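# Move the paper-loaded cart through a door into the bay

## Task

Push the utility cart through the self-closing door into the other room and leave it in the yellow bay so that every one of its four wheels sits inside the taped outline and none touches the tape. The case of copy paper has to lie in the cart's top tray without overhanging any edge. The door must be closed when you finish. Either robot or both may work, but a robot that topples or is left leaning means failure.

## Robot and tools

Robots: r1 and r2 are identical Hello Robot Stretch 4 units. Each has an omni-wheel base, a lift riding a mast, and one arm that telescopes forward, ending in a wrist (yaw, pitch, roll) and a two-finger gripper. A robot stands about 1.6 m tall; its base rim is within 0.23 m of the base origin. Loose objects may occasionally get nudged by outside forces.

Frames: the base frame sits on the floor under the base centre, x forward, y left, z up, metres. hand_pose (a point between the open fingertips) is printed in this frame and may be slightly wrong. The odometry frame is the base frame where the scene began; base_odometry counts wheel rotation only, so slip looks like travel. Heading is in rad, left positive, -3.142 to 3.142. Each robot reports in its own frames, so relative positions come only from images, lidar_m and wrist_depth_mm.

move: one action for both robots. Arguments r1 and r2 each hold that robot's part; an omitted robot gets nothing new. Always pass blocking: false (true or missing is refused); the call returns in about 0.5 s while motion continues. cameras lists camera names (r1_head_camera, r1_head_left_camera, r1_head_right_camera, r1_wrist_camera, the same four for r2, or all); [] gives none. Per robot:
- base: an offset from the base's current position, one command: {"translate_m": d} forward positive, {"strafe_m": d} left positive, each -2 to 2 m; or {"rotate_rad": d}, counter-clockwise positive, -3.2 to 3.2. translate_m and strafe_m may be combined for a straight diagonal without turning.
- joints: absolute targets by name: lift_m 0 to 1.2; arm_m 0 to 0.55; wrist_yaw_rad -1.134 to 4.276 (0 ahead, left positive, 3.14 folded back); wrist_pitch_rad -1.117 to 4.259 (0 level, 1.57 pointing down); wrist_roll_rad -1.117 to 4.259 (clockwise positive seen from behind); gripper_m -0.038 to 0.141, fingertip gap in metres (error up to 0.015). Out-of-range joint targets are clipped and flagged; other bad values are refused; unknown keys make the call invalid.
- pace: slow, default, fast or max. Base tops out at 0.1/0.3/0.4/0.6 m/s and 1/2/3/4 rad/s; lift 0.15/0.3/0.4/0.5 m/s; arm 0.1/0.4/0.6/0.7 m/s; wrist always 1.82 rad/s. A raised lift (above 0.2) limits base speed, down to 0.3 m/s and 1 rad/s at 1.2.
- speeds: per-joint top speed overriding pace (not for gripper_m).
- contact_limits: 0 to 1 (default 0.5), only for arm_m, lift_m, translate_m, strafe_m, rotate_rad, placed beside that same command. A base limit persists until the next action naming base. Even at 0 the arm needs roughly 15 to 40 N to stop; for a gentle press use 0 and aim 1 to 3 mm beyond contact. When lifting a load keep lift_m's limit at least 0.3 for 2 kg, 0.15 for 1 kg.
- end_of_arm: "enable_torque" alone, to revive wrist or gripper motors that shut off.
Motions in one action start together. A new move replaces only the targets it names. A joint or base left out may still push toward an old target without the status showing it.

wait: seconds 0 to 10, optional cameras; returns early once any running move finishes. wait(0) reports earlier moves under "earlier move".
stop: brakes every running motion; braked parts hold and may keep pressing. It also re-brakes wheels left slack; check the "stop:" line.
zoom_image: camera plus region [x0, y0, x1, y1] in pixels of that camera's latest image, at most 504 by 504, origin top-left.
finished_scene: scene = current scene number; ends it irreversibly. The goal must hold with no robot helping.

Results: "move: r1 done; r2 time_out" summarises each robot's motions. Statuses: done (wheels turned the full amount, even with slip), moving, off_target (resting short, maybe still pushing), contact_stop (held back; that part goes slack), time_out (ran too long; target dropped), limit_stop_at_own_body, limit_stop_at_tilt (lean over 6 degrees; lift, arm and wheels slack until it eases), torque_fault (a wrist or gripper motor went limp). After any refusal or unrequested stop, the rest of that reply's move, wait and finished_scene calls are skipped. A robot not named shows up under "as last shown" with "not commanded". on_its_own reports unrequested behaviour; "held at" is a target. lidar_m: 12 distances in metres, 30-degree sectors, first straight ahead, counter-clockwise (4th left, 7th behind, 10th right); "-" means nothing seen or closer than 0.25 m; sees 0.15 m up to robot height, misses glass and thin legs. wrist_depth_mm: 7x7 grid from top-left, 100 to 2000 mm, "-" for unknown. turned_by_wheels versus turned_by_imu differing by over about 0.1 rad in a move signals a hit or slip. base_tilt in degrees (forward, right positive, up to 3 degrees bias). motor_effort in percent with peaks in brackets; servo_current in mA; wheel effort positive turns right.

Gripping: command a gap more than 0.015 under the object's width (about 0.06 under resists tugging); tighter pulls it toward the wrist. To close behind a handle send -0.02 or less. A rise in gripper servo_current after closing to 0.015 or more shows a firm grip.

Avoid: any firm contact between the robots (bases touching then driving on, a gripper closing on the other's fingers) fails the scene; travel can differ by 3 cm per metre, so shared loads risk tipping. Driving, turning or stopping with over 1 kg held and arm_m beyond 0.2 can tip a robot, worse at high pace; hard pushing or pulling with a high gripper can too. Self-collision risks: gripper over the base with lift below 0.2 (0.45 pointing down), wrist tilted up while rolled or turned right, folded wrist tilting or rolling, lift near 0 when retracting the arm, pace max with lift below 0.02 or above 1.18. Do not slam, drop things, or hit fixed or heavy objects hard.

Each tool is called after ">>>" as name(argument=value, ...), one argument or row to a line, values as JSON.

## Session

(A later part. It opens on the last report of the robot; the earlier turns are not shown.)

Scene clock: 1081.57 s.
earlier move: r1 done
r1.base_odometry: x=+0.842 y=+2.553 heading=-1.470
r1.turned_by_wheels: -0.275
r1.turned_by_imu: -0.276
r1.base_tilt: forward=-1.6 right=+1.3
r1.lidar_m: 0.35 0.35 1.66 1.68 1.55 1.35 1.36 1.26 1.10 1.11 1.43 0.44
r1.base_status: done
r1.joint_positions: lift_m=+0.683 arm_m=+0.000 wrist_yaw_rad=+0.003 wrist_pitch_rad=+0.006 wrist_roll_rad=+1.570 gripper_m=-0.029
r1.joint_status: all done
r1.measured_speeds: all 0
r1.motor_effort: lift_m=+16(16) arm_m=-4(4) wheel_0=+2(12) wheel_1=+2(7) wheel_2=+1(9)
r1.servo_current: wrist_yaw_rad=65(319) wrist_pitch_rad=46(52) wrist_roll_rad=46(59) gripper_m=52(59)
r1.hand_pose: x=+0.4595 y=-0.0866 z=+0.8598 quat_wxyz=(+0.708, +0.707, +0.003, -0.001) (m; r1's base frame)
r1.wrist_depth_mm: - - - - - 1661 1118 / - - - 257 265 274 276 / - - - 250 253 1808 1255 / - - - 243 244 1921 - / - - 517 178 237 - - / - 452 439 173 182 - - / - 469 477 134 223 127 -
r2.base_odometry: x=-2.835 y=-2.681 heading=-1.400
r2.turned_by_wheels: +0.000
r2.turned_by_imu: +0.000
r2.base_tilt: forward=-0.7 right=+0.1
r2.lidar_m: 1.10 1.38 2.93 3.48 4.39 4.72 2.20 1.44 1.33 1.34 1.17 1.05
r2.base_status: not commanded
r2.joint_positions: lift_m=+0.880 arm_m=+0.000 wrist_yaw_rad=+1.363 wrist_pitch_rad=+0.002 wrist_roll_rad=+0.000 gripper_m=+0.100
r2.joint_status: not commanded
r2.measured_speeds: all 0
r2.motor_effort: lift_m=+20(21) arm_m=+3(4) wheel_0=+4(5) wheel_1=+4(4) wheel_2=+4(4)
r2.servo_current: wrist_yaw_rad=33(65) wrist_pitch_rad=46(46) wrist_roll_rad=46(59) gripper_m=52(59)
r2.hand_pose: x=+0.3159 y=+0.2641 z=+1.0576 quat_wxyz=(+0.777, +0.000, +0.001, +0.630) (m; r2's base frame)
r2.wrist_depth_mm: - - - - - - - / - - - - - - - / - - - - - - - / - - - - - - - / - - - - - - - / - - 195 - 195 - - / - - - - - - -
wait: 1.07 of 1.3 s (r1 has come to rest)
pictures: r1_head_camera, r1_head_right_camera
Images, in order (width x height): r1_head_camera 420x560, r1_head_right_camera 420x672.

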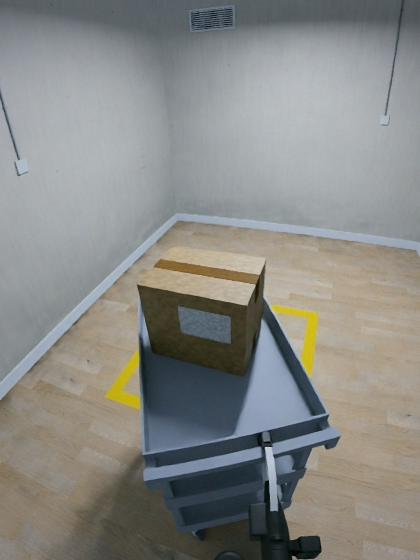

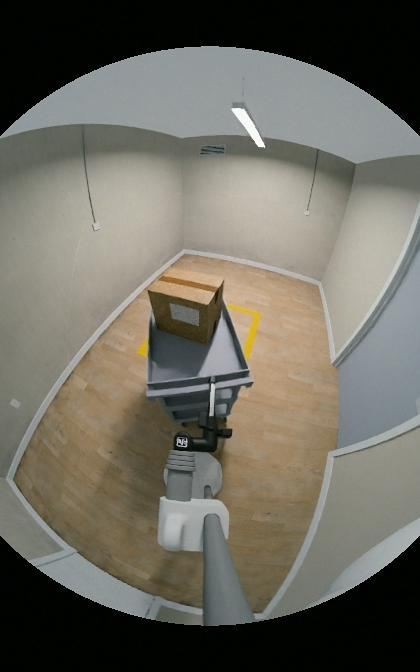

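>>> move(
  blocking=false,
  r1={"base": {"translate_m": 0.0, "strafe_m": 0.165}},
)

>>> wait(
  seconds=1.3,
)

>>> move(
  blocking=false,
  r1={"base": {"translate_m": 0.35, "strafe_m": -0.04}},
)

>>> wait(
  seconds=1.9,
  cameras=["r1_head_camera", "r1_head_right_camera"],
)

Scene clock: 1094.77 s.
move: r1 moving
r1.base_odometry: x=+0.878 y=+2.556 heading=-1.471
r1.turned_by_wheels: -0.001
r1.turned_by_imu: -0.001
r1.base_tilt: forward=-1.6 right=+1.3
r1.lidar_m: 0.33 0.36 1.63 1.63 1.55 1.34 1.36 1.29 1.12 1.15 1.47 0.45
r1.base_status: translate_m moving; strafe_m moving
r1.joint_positions: lift_m=+0.683 arm_m=+0.000 wrist_yaw_rad=-0.004 wrist_pitch_rad=+0.006 wrist_roll_rad=+1.570 gripper_m=-0.029
r1.joint_status: not commanded
r1.measured_speeds: translate_m=+0.001 strafe_m=+0.142 rotate_rad=-0.005 lift_m=+0.000 arm_m=+0.000 wrist_yaw_rad=-0.012 wrist_pitch_rad=+0.000 wrist_roll_rad=+0.000
r1.motor_effort: lift_m=+16(16) arm_m=-4(4) wheel_0=-15(17) wheel_1=+8(10) wheel_2=-2(2)
r1.servo_current: wrist_yaw_rad=20(72) wrist_pitch_rad=52(59) wrist_roll_rad=52(65) gripper_m=59(59)
r1.hand_pose: x=+0.4590 y=-0.0885 z=+0.8598 quat_wxyz=(+0.708, +0.707, +0.001, -0.003) (m; r1's base frame)
r1.wrist_depth_mm: - - - - - 1756 1182 / - - - 259 268 278 279 / - - - 251 254 1808 1182 / - - - 241 246 1708 - / - - 521 178 236 - - / - 452 200 185 180 - - / - 459 473 - 220 126 -
r2: as last shown
r2.base_tilt: forward=-0.7 right=+0.0
r2.lidar_m: 1.10 1.37 2.92 3.47 4.37 4.73 2.24 1.45 1.30 1.33 1.19 1.07
r2.motor_effort: lift_m=+20(21) arm_m=+4(4) wheel_0=+4(5) wheel_1=+4(4) wheel_2=+3(4)
r2.servo_current: wrist_yaw_rad=46(52) wrist_pitch_rad=39(46) wrist_roll_rad=39(59) gripper_m=59(59)
pictures: none

Scene clock: 1096.07 s.
earlier move: r1 done
r1.base_odometry: x=+1.006 y=+2.569 heading=-1.470
r1.turned_by_wheels: +0.001
r1.turned_by_imu: +0.001
r1.base_tilt: forward=-1.6 right=+1.3
r1.lidar_m: 0.37 0.41 1.51 1.52 1.53 1.28 1.31 1.44 1.25 1.26 1.62 0.45
r1.base_status: done
r1.joint_positions: lift_m=+0.683 arm_m=+0.000 wrist_yaw_rad=-0.003 wrist_pitch_rad=+0.006 wrist_roll_rad=+1.570 gripper_m=-0.029
r1.joint_status: not commanded
r1.measured_speeds: all 0
r1.motor_effort: lift_m=+16(16) arm_m=-4(4) wheel_0=-2(17) wheel_1=+0(10) wheel_2=-1(3)
r1.servo_current: wrist_yaw_rad=59(78) wrist_pitch_rad=46(59) wrist_roll_rad=33(65) gripper_m=59(59)
r1.hand_pose: x=+0.4590 y=-0.0882 z=+0.8598 quat_wxyz=(+0.708, +0.707, +0.001, -0.003) (m; r1's base frame)
r1.wrist_depth_mm: - - - - 236 244 246 / - - - 234 236 1537 1138 / - - - 232 234 1708 - / - - 535 232 232 - - / - 462 462 171 231 - - / - 512 473 184 181 - - / - - 539 134 229 126 -
r2.base_odometry: x=-2.835 y=-2.681 heading=-1.400
r2.turned_by_wheels: +0.000
r2.turned_by_imu: +0.000
r2.base_tilt: forward=-0.7 right=+0.0
r2.lidar_m: 1.10 1.38 2.92 3.47 4.38 4.71 2.22 1.45 1.32 1.36 1.18 1.07
r2.base_status: not commanded
r2.joint_positions: lift_m=+0.880 arm_m=+0.000 wrist_yaw_rad=+1.363 wrist_pitch_rad=+0.002 wrist_roll_rad=+0.000 gripper_m=+0.100
r2.joint_status: not commanded
r2.measured_speeds: all 0
r2.motor_effort: lift_m=+20(21) arm_m=+4(4) wheel_0=+4(5) wheel_1=+4(4) wheel_2=+3(4)
r2.servo_current: wrist_yaw_rad=39(59) wrist_pitch_rad=39(46) wrist_roll_rad=52(59) gripper_m=52(59)
r2.hand_pose: x=+0.3159 y=+0.2641 z=+1.0576 quat_wxyz=(+0.777, +0.000, +0.001, +0.630) (m; r2's base frame)
r2.wrist_depth_mm: - - - - - - - / - - - - - - - / - - - - - - - / - - - - - - - / - - - - - - - / - - 195 - 195 - - / - - - - - - -
wait: 1.30 s; at rest by 1.27 s
pictures: none

Scene clock: 1096.57 s.
move: r1 moving
r1.base_odometry: x=+1.006 y=+2.538 heading=-1.470
r1.turned_by_wheels: +0.000
r1.turned_by_imu: +0.000
r1.base_tilt: forward=-1.7 right=+1.3
r1.lidar_m: 0.38 0.40 1.50 1.51 1.55 1.32 1.35 1.43 1.27 1.28 1.65 0.44
r1.base_status: translate_m moving; strafe_m moving
r1.joint_positions: lift_m=+0.683 arm_m=+0.000 wrist_yaw_rad=-0.003 wrist_pitch_rad=+0.006 wrist_roll_rad=+1.570 gripper_m=-0.029
r1.joint_status: not commanded
r1.measured_speeds: translate_m=+0.121 strafe_m=-0.011 rotate_rad=-0.004 lift_m=+0.000 arm_m=+0.000 wrist_yaw_rad=+0.000 wrist_pitch_rad=+0.000 wrist_roll_rad=+0.000
r1.motor_effort: lift_m=+16(16) arm_m=+4(4) wheel_0=+7(9) wheel_1=+7(8) wheel_2=-14(14)
r1.servo_current: wrist_yaw_rad=72(72) wrist_pitch_rad=46(52) wrist_roll_rad=33(59) gripper_m=52(59)
r1.hand_pose: x=+0.4590 y=-0.0882 z=+0.8598 quat_wxyz=(+0.708, +0.707, +0.001, -0.003) (m; r1's base frame)
r1.wrist_depth_mm: - - - - 242 251 253 / - - - 238 240 1576 1182 / - - - 236 237 1808 - / - - 564 233 234 - - / - 459 459 171 231 - - / - 492 206 169 182 - - / - 549 521 135 225 135 -
r2: as last shown
r2.base_tilt: forward=-0.7 right=+0.1
r2.lidar_m: 1.11 1.41 2.93 3.46 4.35 4.74 2.18 1.44 1.33 1.34 1.17 1.08
r2.motor_effort: lift_m=+20(21) arm_m=+4(4) wheel_0=+5(5) wheel_1=+5(5) wheel_2=+4(4)
r2.servo_current: wrist_yaw_rad=59(59) wrist_pitch_rad=39(46) wrist_roll_rad=52(52) gripper_m=52(59)
pictures: none

Scene clock: 1098.47 s.
earlier move: r1 moving
r1.base_odometry: x=+1.002 y=+2.217 heading=-1.469
r1.turned_by_wheels: +0.001
r1.turned_by_imu: +0.001
r1.base_tilt: forward=-1.6 right=+1.3
r1.lidar_m: 0.33 0.30 1.44 1.44 1.76 1.64 1.65 1.51 1.33 1.32 1.69 0.47
r1.base_status: translate_m moving; strafe_m moving
r1.joint_positions: lift_m=+0.683 arm_m=+0.000 wrist_yaw_rad=+0.002 wrist_pitch_rad=+0.006 wrist_roll_rad=+1.570 gripper_m=-0.029
r1.joint_status: not commanded
r1.measured_speeds: all 0
r1.motor_effort: lift_m=+16(16) arm_m=-4(4) wheel_0=+2(11) wheel_1=+2(8) wheel_2=+2(15)
r1.servo_current: wrist_yaw_rad=52(72) wrist_pitch_rad=46(59) wrist_roll_rad=52(65) gripper_m=52(59)
r1.hand_pose: x=+0.4595 y=-0.0868 z=+0.8598 quat_wxyz=(+0.708, +0.707, +0.003, -0.001) (m; r1's base frame)
r1.wrist_depth_mm: - - - 245 - 1661 1160 / - - - - 301 1499 1138 / - - - - 285 1499 439 / - - - 256 259 1808 - / - - - 240 243 809 - / - 535 459 184 184 - - / - 427 430 - 213 126 -
r2.base_odometry: x=-2.835 y=-2.681 heading=-1.400
r2.turned_by_wheels: +0.000
r2.turned_by_imu: +0.000
r2.base_tilt: forward=-0.7 right=+0.1
r2.lidar_m: 1.10 1.38 2.92 3.48 4.36 4.72 2.20 1.44 1.31 1.33 1.18 1.08
r2.base_status: not commanded
r2.joint_positions: lift_m=+0.880 arm_m=+0.000 wrist_yaw_rad=+1.363 wrist_pitch_rad=+0.002 wrist_roll_rad=+0.000 gripper_m=+0.100
r2.joint_status: not commanded
r2.measured_speeds: all 0
r2.motor_effort: lift_m=+20(21) arm_m=+4(4) wheel_0=+4(5) wheel_1=+4(5) wheel_2=+3(4)
r2.servo_current: wrist_yaw_rad=52(59) wrist_pitch_rad=46(46) wrist_roll_rad=39(59) gripper_m=52(59)
r2.hand_pose: x=+0.3159 y=+0.2641 z=+1.0576 quat_wxyz=(+0.777, +0.000, +0.001, +0.630) (m; r2's base frame)
r2.wrist_depth_mm: - - - - - - - / - - - - - - - / - - - - - - - / - - - - - - - / - - - - - - - / - - 196 - 196 - - / - - - - - - -
wait: 1.90 s; no rest
pictures: r1_head_camera, r1_head_right_camera
Images, in order (width x height): r1_head_camera 420x560, r1_head_right_camera 420x672.

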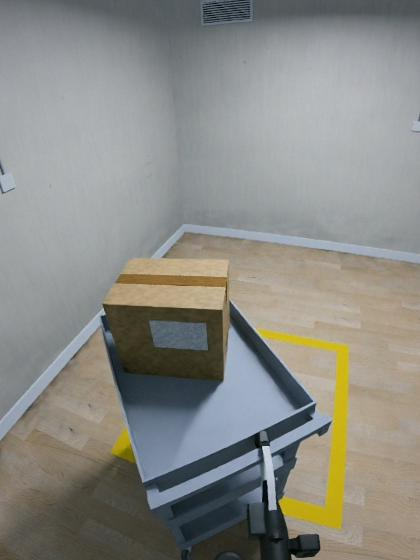

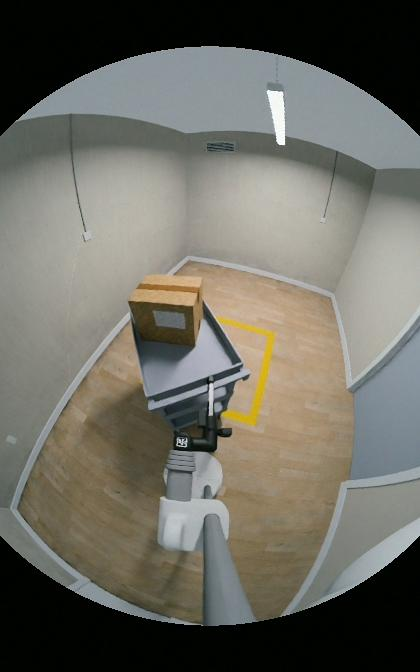

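>>> move(
  blocking=false,
  r1={"base": {"translate_m": 0.05, "strafe_m": 0.38}},
)

>>> wait(
  seconds=1.9,
)

>>> move(
  blocking=false,
  r1={"base": {"rotate_rad": -0.5}, "joints": {"wrist_yaw_rad": 0.2}, "speeds": {"wrist_yaw_rad": 0.4}, "pace": "slow"},
)

>>> wait(
  seconds=1.4,
  cameras=["r1_head_camera", "r1_head_right_camera"],
)

Scene clock: 1130.13 s.
earlier move: r1 done
move: r1 moving
r1.base_odometry: x=+1.036 y=+2.216 heading=-1.471
r1.turned_by_wheels: -0.001
r1.turned_by_imu: -0.001
r1.base_tilt: forward=-1.6 right=+1.3
r1.lidar_m: 0.31 0.29 1.40 1.42 1.73 1.63 1.64 1.56 1.35 1.35 1.75 0.47
r1.base_status: translate_m moving; strafe_m moving
r1.joint_positions: lift_m=+0.683 arm_m=+0.000 wrist_yaw_rad=-0.004 wrist_pitch_rad=+0.006 wrist_roll_rad=+1.570 gripper_m=-0.029
r1.joint_status: not commanded
r1.measured_speeds: translate_m=+0.016 strafe_m=+0.129 rotate_rad=-0.006 lift_m=+0.000 arm_m=-0.001 wrist_yaw_rad=-0.054 wrist_pitch_rad=+0.000 wrist_roll_rad=+0.000
r1.motor_effort: lift_m=+16(16) arm_m=-4(4) wheel_0=-11(12) wheel_1=+7(9) wheel_2=-7(7)
r1.servo_current: wrist_yaw_rad=52(52) wrist_pitch_rad=52(52) wrist_roll_rad=52(59) gripper_m=59(59)
r1.hand_pose: x=+0.4589 y=-0.0887 z=+0.8598 quat_wxyz=(+0.708, +0.707, +0.001, -0.004) (m; r1's base frame)
r1.wrist_depth_mm: - - - - - 1708 1138 / - - - - 312 1464 1118 / - - - - 296 1618 1118 / - - - - 262 1756 - / - - - 238 238 1983 - / - - 198 185 180 - - / - 421 424 134 209 126 -
r2: as last shown
r2.lidar_m: 1.09 1.39 2.92 3.48 4.36 4.70 2.24 1.46 1.32 1.33 1.15 1.07
r2.motor_effort: lift_m=+20(21) arm_m=+4(4) wheel_0=+4(5) wheel_1=+4(5) wheel_2=+4(4)
r2.servo_current: wrist_yaw_rad=46(65) wrist_pitch_rad=39(46) wrist_roll_rad=39(65) gripper_m=52(52)
r2.wrist_depth_mm: - - - - - - - / - - - - - - - / - - - - - - - / - - - - - - - / - - - - - - - / - - 195 - 195 - - / - - - - - - -
pictures: none

Scene clock: 1132.03 s.
earlier move: r1 moving
r1.base_odometry: x=+1.385 y=+2.205 heading=-1.470
r1.turned_by_wheels: +0.001
r1.turned_by_imu: +0.002
r1.base_tilt: forward=-1.6 right=+1.3
r1.lidar_m: 0.37 0.38 1.07 1.08 1.30 1.57 1.55 1.96 1.72 1.70 2.12 0.42
r1.base_status: translate_m moving; strafe_m moving
r1.joint_positions: lift_m=+0.683 arm_m=+0.000 wrist_yaw_rad=+0.001 wrist_pitch_rad=+0.006 wrist_roll_rad=+1.570 gripper_m=-0.029
r1.joint_status: not commanded
r1.measured_speeds: translate_m=+0.000 strafe_m=+0.001 rotate_rad=+0.000 lift_m=+0.000 arm_m=+0.000 wrist_yaw_rad=+0.000 wrist_pitch_rad=+0.000 wrist_roll_rad=+0.000
r1.motor_effort: lift_m=+16(16) arm_m=-4(4) wheel_0=-3(19) wheel_1=-1(10) wheel_2=-1(13)
r1.servo_current: wrist_yaw_rad=59(78) wrist_pitch_rad=52(52) wrist_roll_rad=46(65) gripper_m=46(59)
r1.hand_pose: x=+0.4594 y=-0.0872 z=+0.8598 quat_wxyz=(+0.708, +0.707, +0.002, -0.002) (m; r1's base frame)
r1.wrist_depth_mm: - - - - 246 253 255 / - - - 242 241 1661 1138 / - - - 236 238 1756 - / - - 564 235 236 - - / - 459 459 173 232 - - / - 488 204 184 183 - - / - 138 521 134 227 126 -
r2.base_odometry: x=-2.835 y=-2.681 heading=-1.400
r2.turned_by_wheels: +0.000
r2.turned_by_imu: +0.000
r2.base_tilt: forward=-0.6 right=+0.0
r2.lidar_m: 1.12 1.37 2.94 3.44 4.37 4.70 2.21 1.42 1.32 1.36 1.16 1.08
r2.base_status: not commanded
r2.joint_positions: lift_m=+0.880 arm_m=+0.000 wrist_yaw_rad=+1.363 wrist_pitch_rad=+0.002 wrist_roll_rad=+0.000 gripper_m=+0.100
r2.joint_status: not commanded
r2.measured_speeds: all 0
r2.motor_effort: lift_m=+21(21) arm_m=+4(4) wheel_0=+4(5) wheel_1=+4(5) wheel_2=+3(4)
r2.servo_current: wrist_yaw_rad=46(65) wrist_pitch_rad=39(46) wrist_roll_rad=46(65) gripper_m=52(59)
r2.hand_pose: x=+0.3159 y=+0.2641 z=+1.0576 quat_wxyz=(+0.777, +0.000, +0.001, +0.630) (m; r2's base frame)
r2.wrist_depth_mm: - - - - - - - / - - - - - - - / - - - - - - - / - - - - - - - / - - - - - - - / - - 195 - 195 - - / - - - - - - -
wait: 1.90 s; no rest
pictures: none

Scene clock: 1132.53 s.
earlier move: r1 done
move: r1 moving
r1.base_odometry: x=+1.385 y=+2.205 heading=-1.595
r1.turned_by_wheels: -0.125
r1.turned_by_imu: -0.126
r1.base_tilt: forward=-1.6 right=+1.2
r1.lidar_m: 0.36 0.37 1.07 1.07 1.21 1.60 1.56 1.76 1.73 1.69 1.98 0.46
r1.base_status: rotate_rad moving
r1.joint_positions: lift_m=+0.683 arm_m=+0.000 wrist_yaw_rad=+0.167 wrist_pitch_rad=+0.006 wrist_roll_rad=+1.570 gripper_m=-0.029
r1.joint_status: wrist_yaw_rad moving
r1.measured_speeds: translate_m=+0.000 strafe_m=-0.001 rotate_rad=-0.482 lift_m=+0.000 arm_m=+0.000 wrist_yaw_rad=+0.401 wrist_pitch_rad=+0.000 wrist_roll_rad=+0.000
r1.motor_effort: lift_m=+16(16) arm_m=-3(4) wheel_0=+6(9) wheel_1=+5(7) wheel_2=+4(4)
r1.servo_current: wrist_yaw_rad=39(104) wrist_pitch_rad=39(59) wrist_roll_rad=33(65) gripper_m=52(59)
r1.hand_pose: x=+0.4698 y=-0.0384 z=+0.8598 quat_wxyz=(+0.705, +0.704, +0.061, +0.057) (m; r1's base frame)
r1.wrist_depth_mm: - - - - 237 245 245 / - - - 234 235 1661 1205 / - - - 234 234 1708 - / - - 530 231 231 - - / - 459 459 170 230 - - / - 504 206 184 183 - - / - 137 544 135 229 126 -
r2: as last shown
r2.base_tilt: forward=-0.7 right=+0.1
r2.lidar_m: 1.10 1.38 2.92 3.47 4.38 4.72 2.21 1.45 1.33 1.35 1.17 1.07
r2.motor_effort: lift_m=+21(21) arm_m=+4(4) wheel_0=+5(5) wheel_1=+4(4) wheel_2=+3(4)
r2.servo_current: wrist_yaw_rad=39(59) wrist_pitch_rad=46(46) wrist_roll_rad=59(65) gripper_m=52(59)
pictures: none

Scene clock: 1133.73 s.
earlier move: r1 done
r1.base_odometry: x=+1.385 y=+2.205 heading=-1.969
r1.turned_by_wheels: -0.374
r1.turned_by_imu: -0.375
r1.base_tilt: forward=-1.6 right=+1.3
r1.lidar_m: 0.30 0.25 1.19 1.07 1.07 1.33 1.56 1.59 1.91 1.68 1.70 0.56
r1.base_status: done
r1.joint_positions: lift_m=+0.683 arm_m=+0.000 wrist_yaw_rad=+0.203 wrist_pitch_rad=+0.006 wrist_roll_rad=+1.570 gripper_m=-0.029
r1.joint_status: all done
r1.measured_speeds: all 0
r1.motor_effort: lift_m=+16(16) arm_m=-4(4) wheel_0=+5(16) wheel_1=+4(8) wheel_2=+1(14)
r1.servo_current: wrist_yaw_rad=59(104) wrist_pitch_rad=39(59) wrist_roll_rad=39(65) gripper_m=59(65)
r1.hand_pose: x=+0.4710 y=-0.0275 z=+0.8598 quat_wxyz=(+0.704, +0.703, +0.074, +0.070) (m; r1's base frame)
r1.wrist_depth_mm: - - - - - 1756 1138 / - - - - - 1756 1182 / - - - - 307 317 320 / - - - - 270 1863 1281 / - - - 243 248 1863 - / - - 544 176 182 - - / - 418 184 129 211 128 -
r2.base_odometry: x=-2.835 y=-2.681 heading=-1.400
r2.turned_by_wheels: +0.000
r2.turned_by_imu: +0.000
r2.base_tilt: forward=-0.7 right=+0.0
r2.lidar_m: 1.10 1.42 2.92 3.49 4.36 4.73 2.22 1.45 1.31 1.34 1.20 1.08
r2.base_status: not commanded
r2.joint_positions: lift_m=+0.880 arm_m=+0.000 wrist_yaw_rad=+1.363 wrist_pitch_rad=+0.002 wrist_roll_rad=+0.000 gripper_m=+0.100
r2.joint_status: not commanded
r2.measured_speeds: all 0
r2.motor_effort: lift_m=+21(21) arm_m=+4(4) wheel_0=+4(5) wheel_1=+4(4) wheel_2=+4(4)
r2.servo_current: wrist_yaw_rad=39(59) wrist_pitch_rad=39(46) wrist_roll_rad=52(65) gripper_m=52(59)
r2.hand_pose: x=+0.3159 y=+0.2641 z=+1.0576 quat_wxyz=(+0.777, +0.000, +0.001, +0.630) (m; r2's base frame)
r2.wrist_depth_mm: - - - - - - - / - - - - - - - / - - - - - - - / - - - - - - - / - - - - - - - / - - 195 - 196 - - / - - - - - - -
wait: 1.20 of 1.4 s (r1 has come to rest)
pictures: r1_head_camera, r1_head_right_camera
Images, in order (width x height): r1_head_camera 420x560, r1_head_right_camera 420x672.

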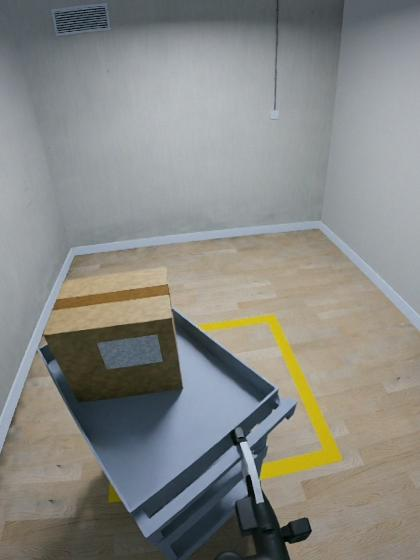

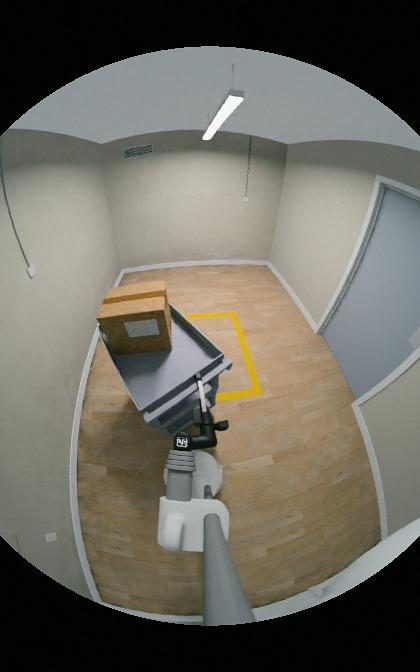

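>>> move(
  blocking=false,
  r1={"base": {"translate_m": -0.02, "strafe_m": 0.33}, "joints": {"wrist_yaw_rad": -0.02}, "speeds": {"wrist_yaw_rad": 0.16}},
)

>>> wait(
  seconds=1.8,
)

>>> move(
  blocking=false,
  r1={"base": {"translate_m": -0.02, "strafe_m": 0.28}, "joints": {"wrist_yaw_rad": -0.25}, "speeds": {"wrist_yaw_rad": 0.17}},
)

>>> wait(
  seconds=1.7,
  cameras=["r1_head_camera", "r1_head_right_camera"],
)

Scene clock: 1177.87 s.
move: r1 moving
r1.base_odometry: x=+1.418 y=+2.194 heading=-1.969
r1.turned_by_wheels: +0.000
r1.turned_by_imu: +0.000
r1.base_tilt: forward=-1.6 right=+1.3
r1.lidar_m: 0.28 0.25 1.17 1.02 1.04 1.28 1.57 1.59 1.96 1.72 1.74 0.48
r1.base_status: translate_m moving; strafe_m moving
r1.joint_positions: lift_m=+0.683 arm_m=+0.000 wrist_yaw_rad=+0.133 wrist_pitch_rad=+0.006 wrist_roll_rad=+1.570 gripper_m=-0.029
r1.joint_status: wrist_yaw_rad moving
r1.measured_speeds: translate_m=-0.010 strafe_m=+0.136 rotate_rad=+0.007 lift_m=+0.000 arm_m=+0.000 wrist_yaw_rad=-0.160 wrist_pitch_rad=+0.000 wrist_roll_rad=+0.000
r1.motor_effort: lift_m=+16(16) arm_m=-3(4) wheel_0=-11(13) wheel_1=+8(10) wheel_2=+4(5)
r1.servo_current: wrist_yaw_rad=39(78) wrist_pitch_rad=46(52) wrist_roll_rad=46(59) gripper_m=52(59)
r1.hand_pose: x=+0.4683 y=-0.0485 z=+0.8598 quat_wxyz=(+0.706, +0.705, +0.049, +0.045) (m; r1's base frame)
r1.wrist_depth_mm: - - - - - 1708 1255 / - - - 268 - 1863 1182 / - - - - 319 325 329 / - - - - 289 1863 1255 / - - - 246 251 1863 - / - - 210 174 181 - - / - 452 407 129 208 128 -
r2: as last shown
r2.base_tilt: forward=-0.6 right=+0.0
r2.lidar_m: 1.08 1.38 2.97 3.47 4.37 4.72 2.23 1.45 1.33 1.34 1.15 1.07
r2.servo_current: wrist_yaw_rad=46(52) wrist_pitch_rad=39(46) wrist_roll_rad=52(52) gripper_m=52(59)
r2.wrist_depth_mm: - - - - - - - / - - - - - - - / - - - - - - - / - - - - - - - / - - - - - - - / - - 196 - 196 - - / - - - - - - -
pictures: none

Scene clock: 1179.67 s.
earlier move: r1 moving
r1.base_odometry: x=+1.697 y=+2.096 heading=-1.969
r1.turned_by_wheels: +0.000
r1.turned_by_imu: +0.000
r1.base_tilt: forward=-1.6 right=+1.2
r1.lidar_m: 0.32 0.32 0.84 0.73 0.74 0.91 1.65 1.63 2.00 2.02 2.03 0.43
r1.base_status: translate_m moving; strafe_m moving
r1.joint_positions: lift_m=+0.683 arm_m=+0.000 wrist_yaw_rad=-0.024 wrist_pitch_rad=+0.006 wrist_roll_rad=+1.570 gripper_m=-0.029
r1.joint_status: all done
r1.measured_speeds: all 0
r1.motor_effort: lift_m=+16(16) arm_m=+4(4) wheel_0=+0(22) wheel_1=+2(10) wheel_2=+2(6)
r1.servo_current: wrist_yaw_rad=59(78) wrist_pitch_rad=52(52) wrist_roll_rad=46(65) gripper_m=59(59)
r1.hand_pose: x=+0.4571 y=-0.0943 z=+0.8598 quat_wxyz=(+0.707, +0.707, -0.006, -0.011) (m; r1's base frame)
r1.wrist_depth_mm: - - - - - 1661 1118 / - - - - 294 300 300 / - - - - 279 1708 1205 / - - - 252 257 1808 - / - - - 236 241 - - / - 539 187 175 229 - - / - 439 445 146 213 - -
r2.base_odometry: x=-2.835 y=-2.681 heading=-1.400
r2.turned_by_wheels: +0.000
r2.turned_by_imu: +0.000
r2.base_tilt: forward=-0.6 right=+0.1
r2.lidar_m: 1.08 1.39 2.90 3.49 4.34 4.72 2.24 1.45 1.32 1.36 1.16 1.08
r2.base_status: not commanded
r2.joint_positions: lift_m=+0.880 arm_m=+0.000 wrist_yaw_rad=+1.363 wrist_pitch_rad=+0.002 wrist_roll_rad=+0.000 gripper_m=+0.100
r2.joint_status: not commanded
r2.measured_speeds: all 0
r2.motor_effort: lift_m=+21(21) arm_m=+4(4) wheel_0=+5(5) wheel_1=+4(5) wheel_2=+4(4)
r2.servo_current: wrist_yaw_rad=46(65) wrist_pitch_rad=46(46) wrist_roll_rad=39(59) gripper_m=46(59)
r2.hand_pose: x=+0.3159 y=+0.2641 z=+1.0576 quat_wxyz=(+0.777, +0.000, +0.001, +0.630) (m; r2's base frame)
r2.wrist_depth_mm: - - - - - - - / - - - - - - - / - - - - - - - / - - - - - - - / - - - - - - - / - - 195 - 195 - - / - - - - - - -
wait: 1.80 s; no rest
pictures: none

Scene clock: 1180.17 s.
earlier move: r1 done
move: r1 moving
r1.base_odometry: x=+1.730 y=+2.085 heading=-1.969
r1.turned_by_wheels: +0.000
r1.turned_by_imu: +0.000
r1.base_tilt: forward=-1.6 right=+1.3
r1.lidar_m: 0.32 0.28 0.79 0.72 0.71 0.88 1.64 1.63 2.03 2.05 2.08 0.45
r1.base_status: translate_m moving; strafe_m moving
r1.joint_positions: lift_m=+0.683 arm_m=+0.000 wrist_yaw_rad=-0.093 wrist_pitch_rad=+0.006 wrist_roll_rad=+1.570 gripper_m=-0.029
r1.joint_status: wrist_yaw_rad moving
r1.measured_speeds: translate_m=-0.009 strafe_m=+0.134 rotate_rad=-0.001 lift_m=+0.000 arm_m=+0.000 wrist_yaw_rad=-0.182 wrist_pitch_rad=+0.000 wrist_roll_rad=+0.000
r1.motor_effort: lift_m=+16(16) arm_m=+0(4) wheel_0=-10(13) wheel_1=+6(9) wheel_2=+3(5)
r1.servo_current: wrist_yaw_rad=91(98) wrist_pitch_rad=46(59) wrist_roll_rad=52(52) gripper_m=52(59)
r1.hand_pose: x=+0.4500 y=-0.1137 z=+0.8598 quat_wxyz=(+0.707, +0.706, -0.031, -0.035) (m; r1's base frame)
r1.wrist_depth_mm: - - - - - 1708 1138 / - - - - 301 1537 1138 / - - - - 287 1499 1160 / - - - 255 259 1863 - / - - - 238 240 831 - / - 574 187 176 229 - - / - 433 436 182 211 - -
r2: as last shown
r2.base_tilt: forward=-0.7 right=+0.0
r2.lidar_m: 1.10 1.42 2.90 3.46 4.38 4.72 2.21 1.46 1.33 1.34 1.16 1.08
r2.motor_effort: lift_m=+20(21) arm_m=+4(4) wheel_0=+5(5) wheel_1=+4(4) wheel_2=+3(4)
r2.servo_current: wrist_yaw_rad=52(52) wrist_pitch_rad=39(46) wrist_roll_rad=33(59) gripper_m=52(52)
pictures: none

Scene clock: 1181.87 s.
earlier move: r1 moving
r1.base_odometry: x=+1.963 y=+2.006 heading=-1.969
r1.turned_by_wheels: +0.000
r1.turned_by_imu: +0.000
r1.base_tilt: forward=-1.6 right=+1.3
r1.lidar_m: 0.33 0.37 0.53 0.46 0.47 0.60 1.12 1.69 2.05 2.29 2.37 0.43
r1.base_status: translate_m moving; strafe_m moving
r1.joint_positions: lift_m=+0.683 arm_m=+0.000 wrist_yaw_rad=-0.252 wrist_pitch_rad=+0.006 wrist_roll_rad=+1.570 gripper_m=-0.029
r1.joint_status: all done
r1.measured_speeds: all 0
r1.motor_effort: lift_m=+16(16) arm_m=+4(4) wheel_0=-3(15) wheel_1=+0(10) wheel_2=-1(5)
r1.servo_current: wrist_yaw_rad=46(98) wrist_pitch_rad=52(59) wrist_roll_rad=65(72) gripper_m=46(59)
r1.hand_pose: x=+0.4284 y=-0.1566 z=+0.8598 quat_wxyz=(+0.702, +0.701, -0.087, -0.091) (m; r1's base frame)
r1.wrist_depth_mm: - - - 224 - 1708 1182 / - - - - 287 291 294 / - - - - 266 1661 1205 / - - - 249 252 1863 - / - - 615 182 240 - - / - 462 187 182 229 - - / - 449 449 181 215 - -
r2.base_odometry: x=-2.835 y=-2.681 heading=-1.400
r2.turned_by_wheels: +0.000
r2.turned_by_imu: +0.000
r2.base_tilt: forward=-0.7 right=+0.1
r2.lidar_m: 1.09 1.38 2.91 3.46 4.38 4.72 2.21 1.45 1.32 1.35 1.19 1.07
r2.base_status: not commanded
r2.joint_positions: lift_m=+0.880 arm_m=+0.000 wrist_yaw_rad=+1.363 wrist_pitch_rad=+0.002 wrist_roll_rad=+0.000 gripper_m=+0.100
r2.joint_status: not commanded
r2.measured_speeds: all 0
r2.motor_effort: lift_m=+20(21) arm_m=+4(4) wheel_0=+4(5) wheel_1=+4(4) wheel_2=+4(4)
r2.servo_current: wrist_yaw_rad=46(59) wrist_pitch_rad=39(46) wrist_roll_rad=46(59) gripper_m=52(59)
r2.hand_pose: x=+0.3159 y=+0.2641 z=+1.0576 quat_wxyz=(+0.777, +0.000, +0.001, +0.630) (m; r2's base frame)
r2.wrist_depth_mm: - - - - - - - / - - - - - - - / - - - - - - - / - - - - - - - / - - - - - - - / - - 196 - 195 - - / - - - - - - -
wait: 1.70 s; no rest
pictures: r1_head_camera, r1_head_right_camera
Images, in order (width x height): r1_head_camera 420x560, r1_head_right_camera 420x672.

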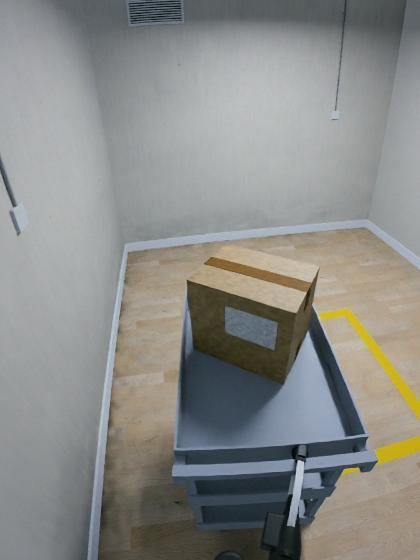

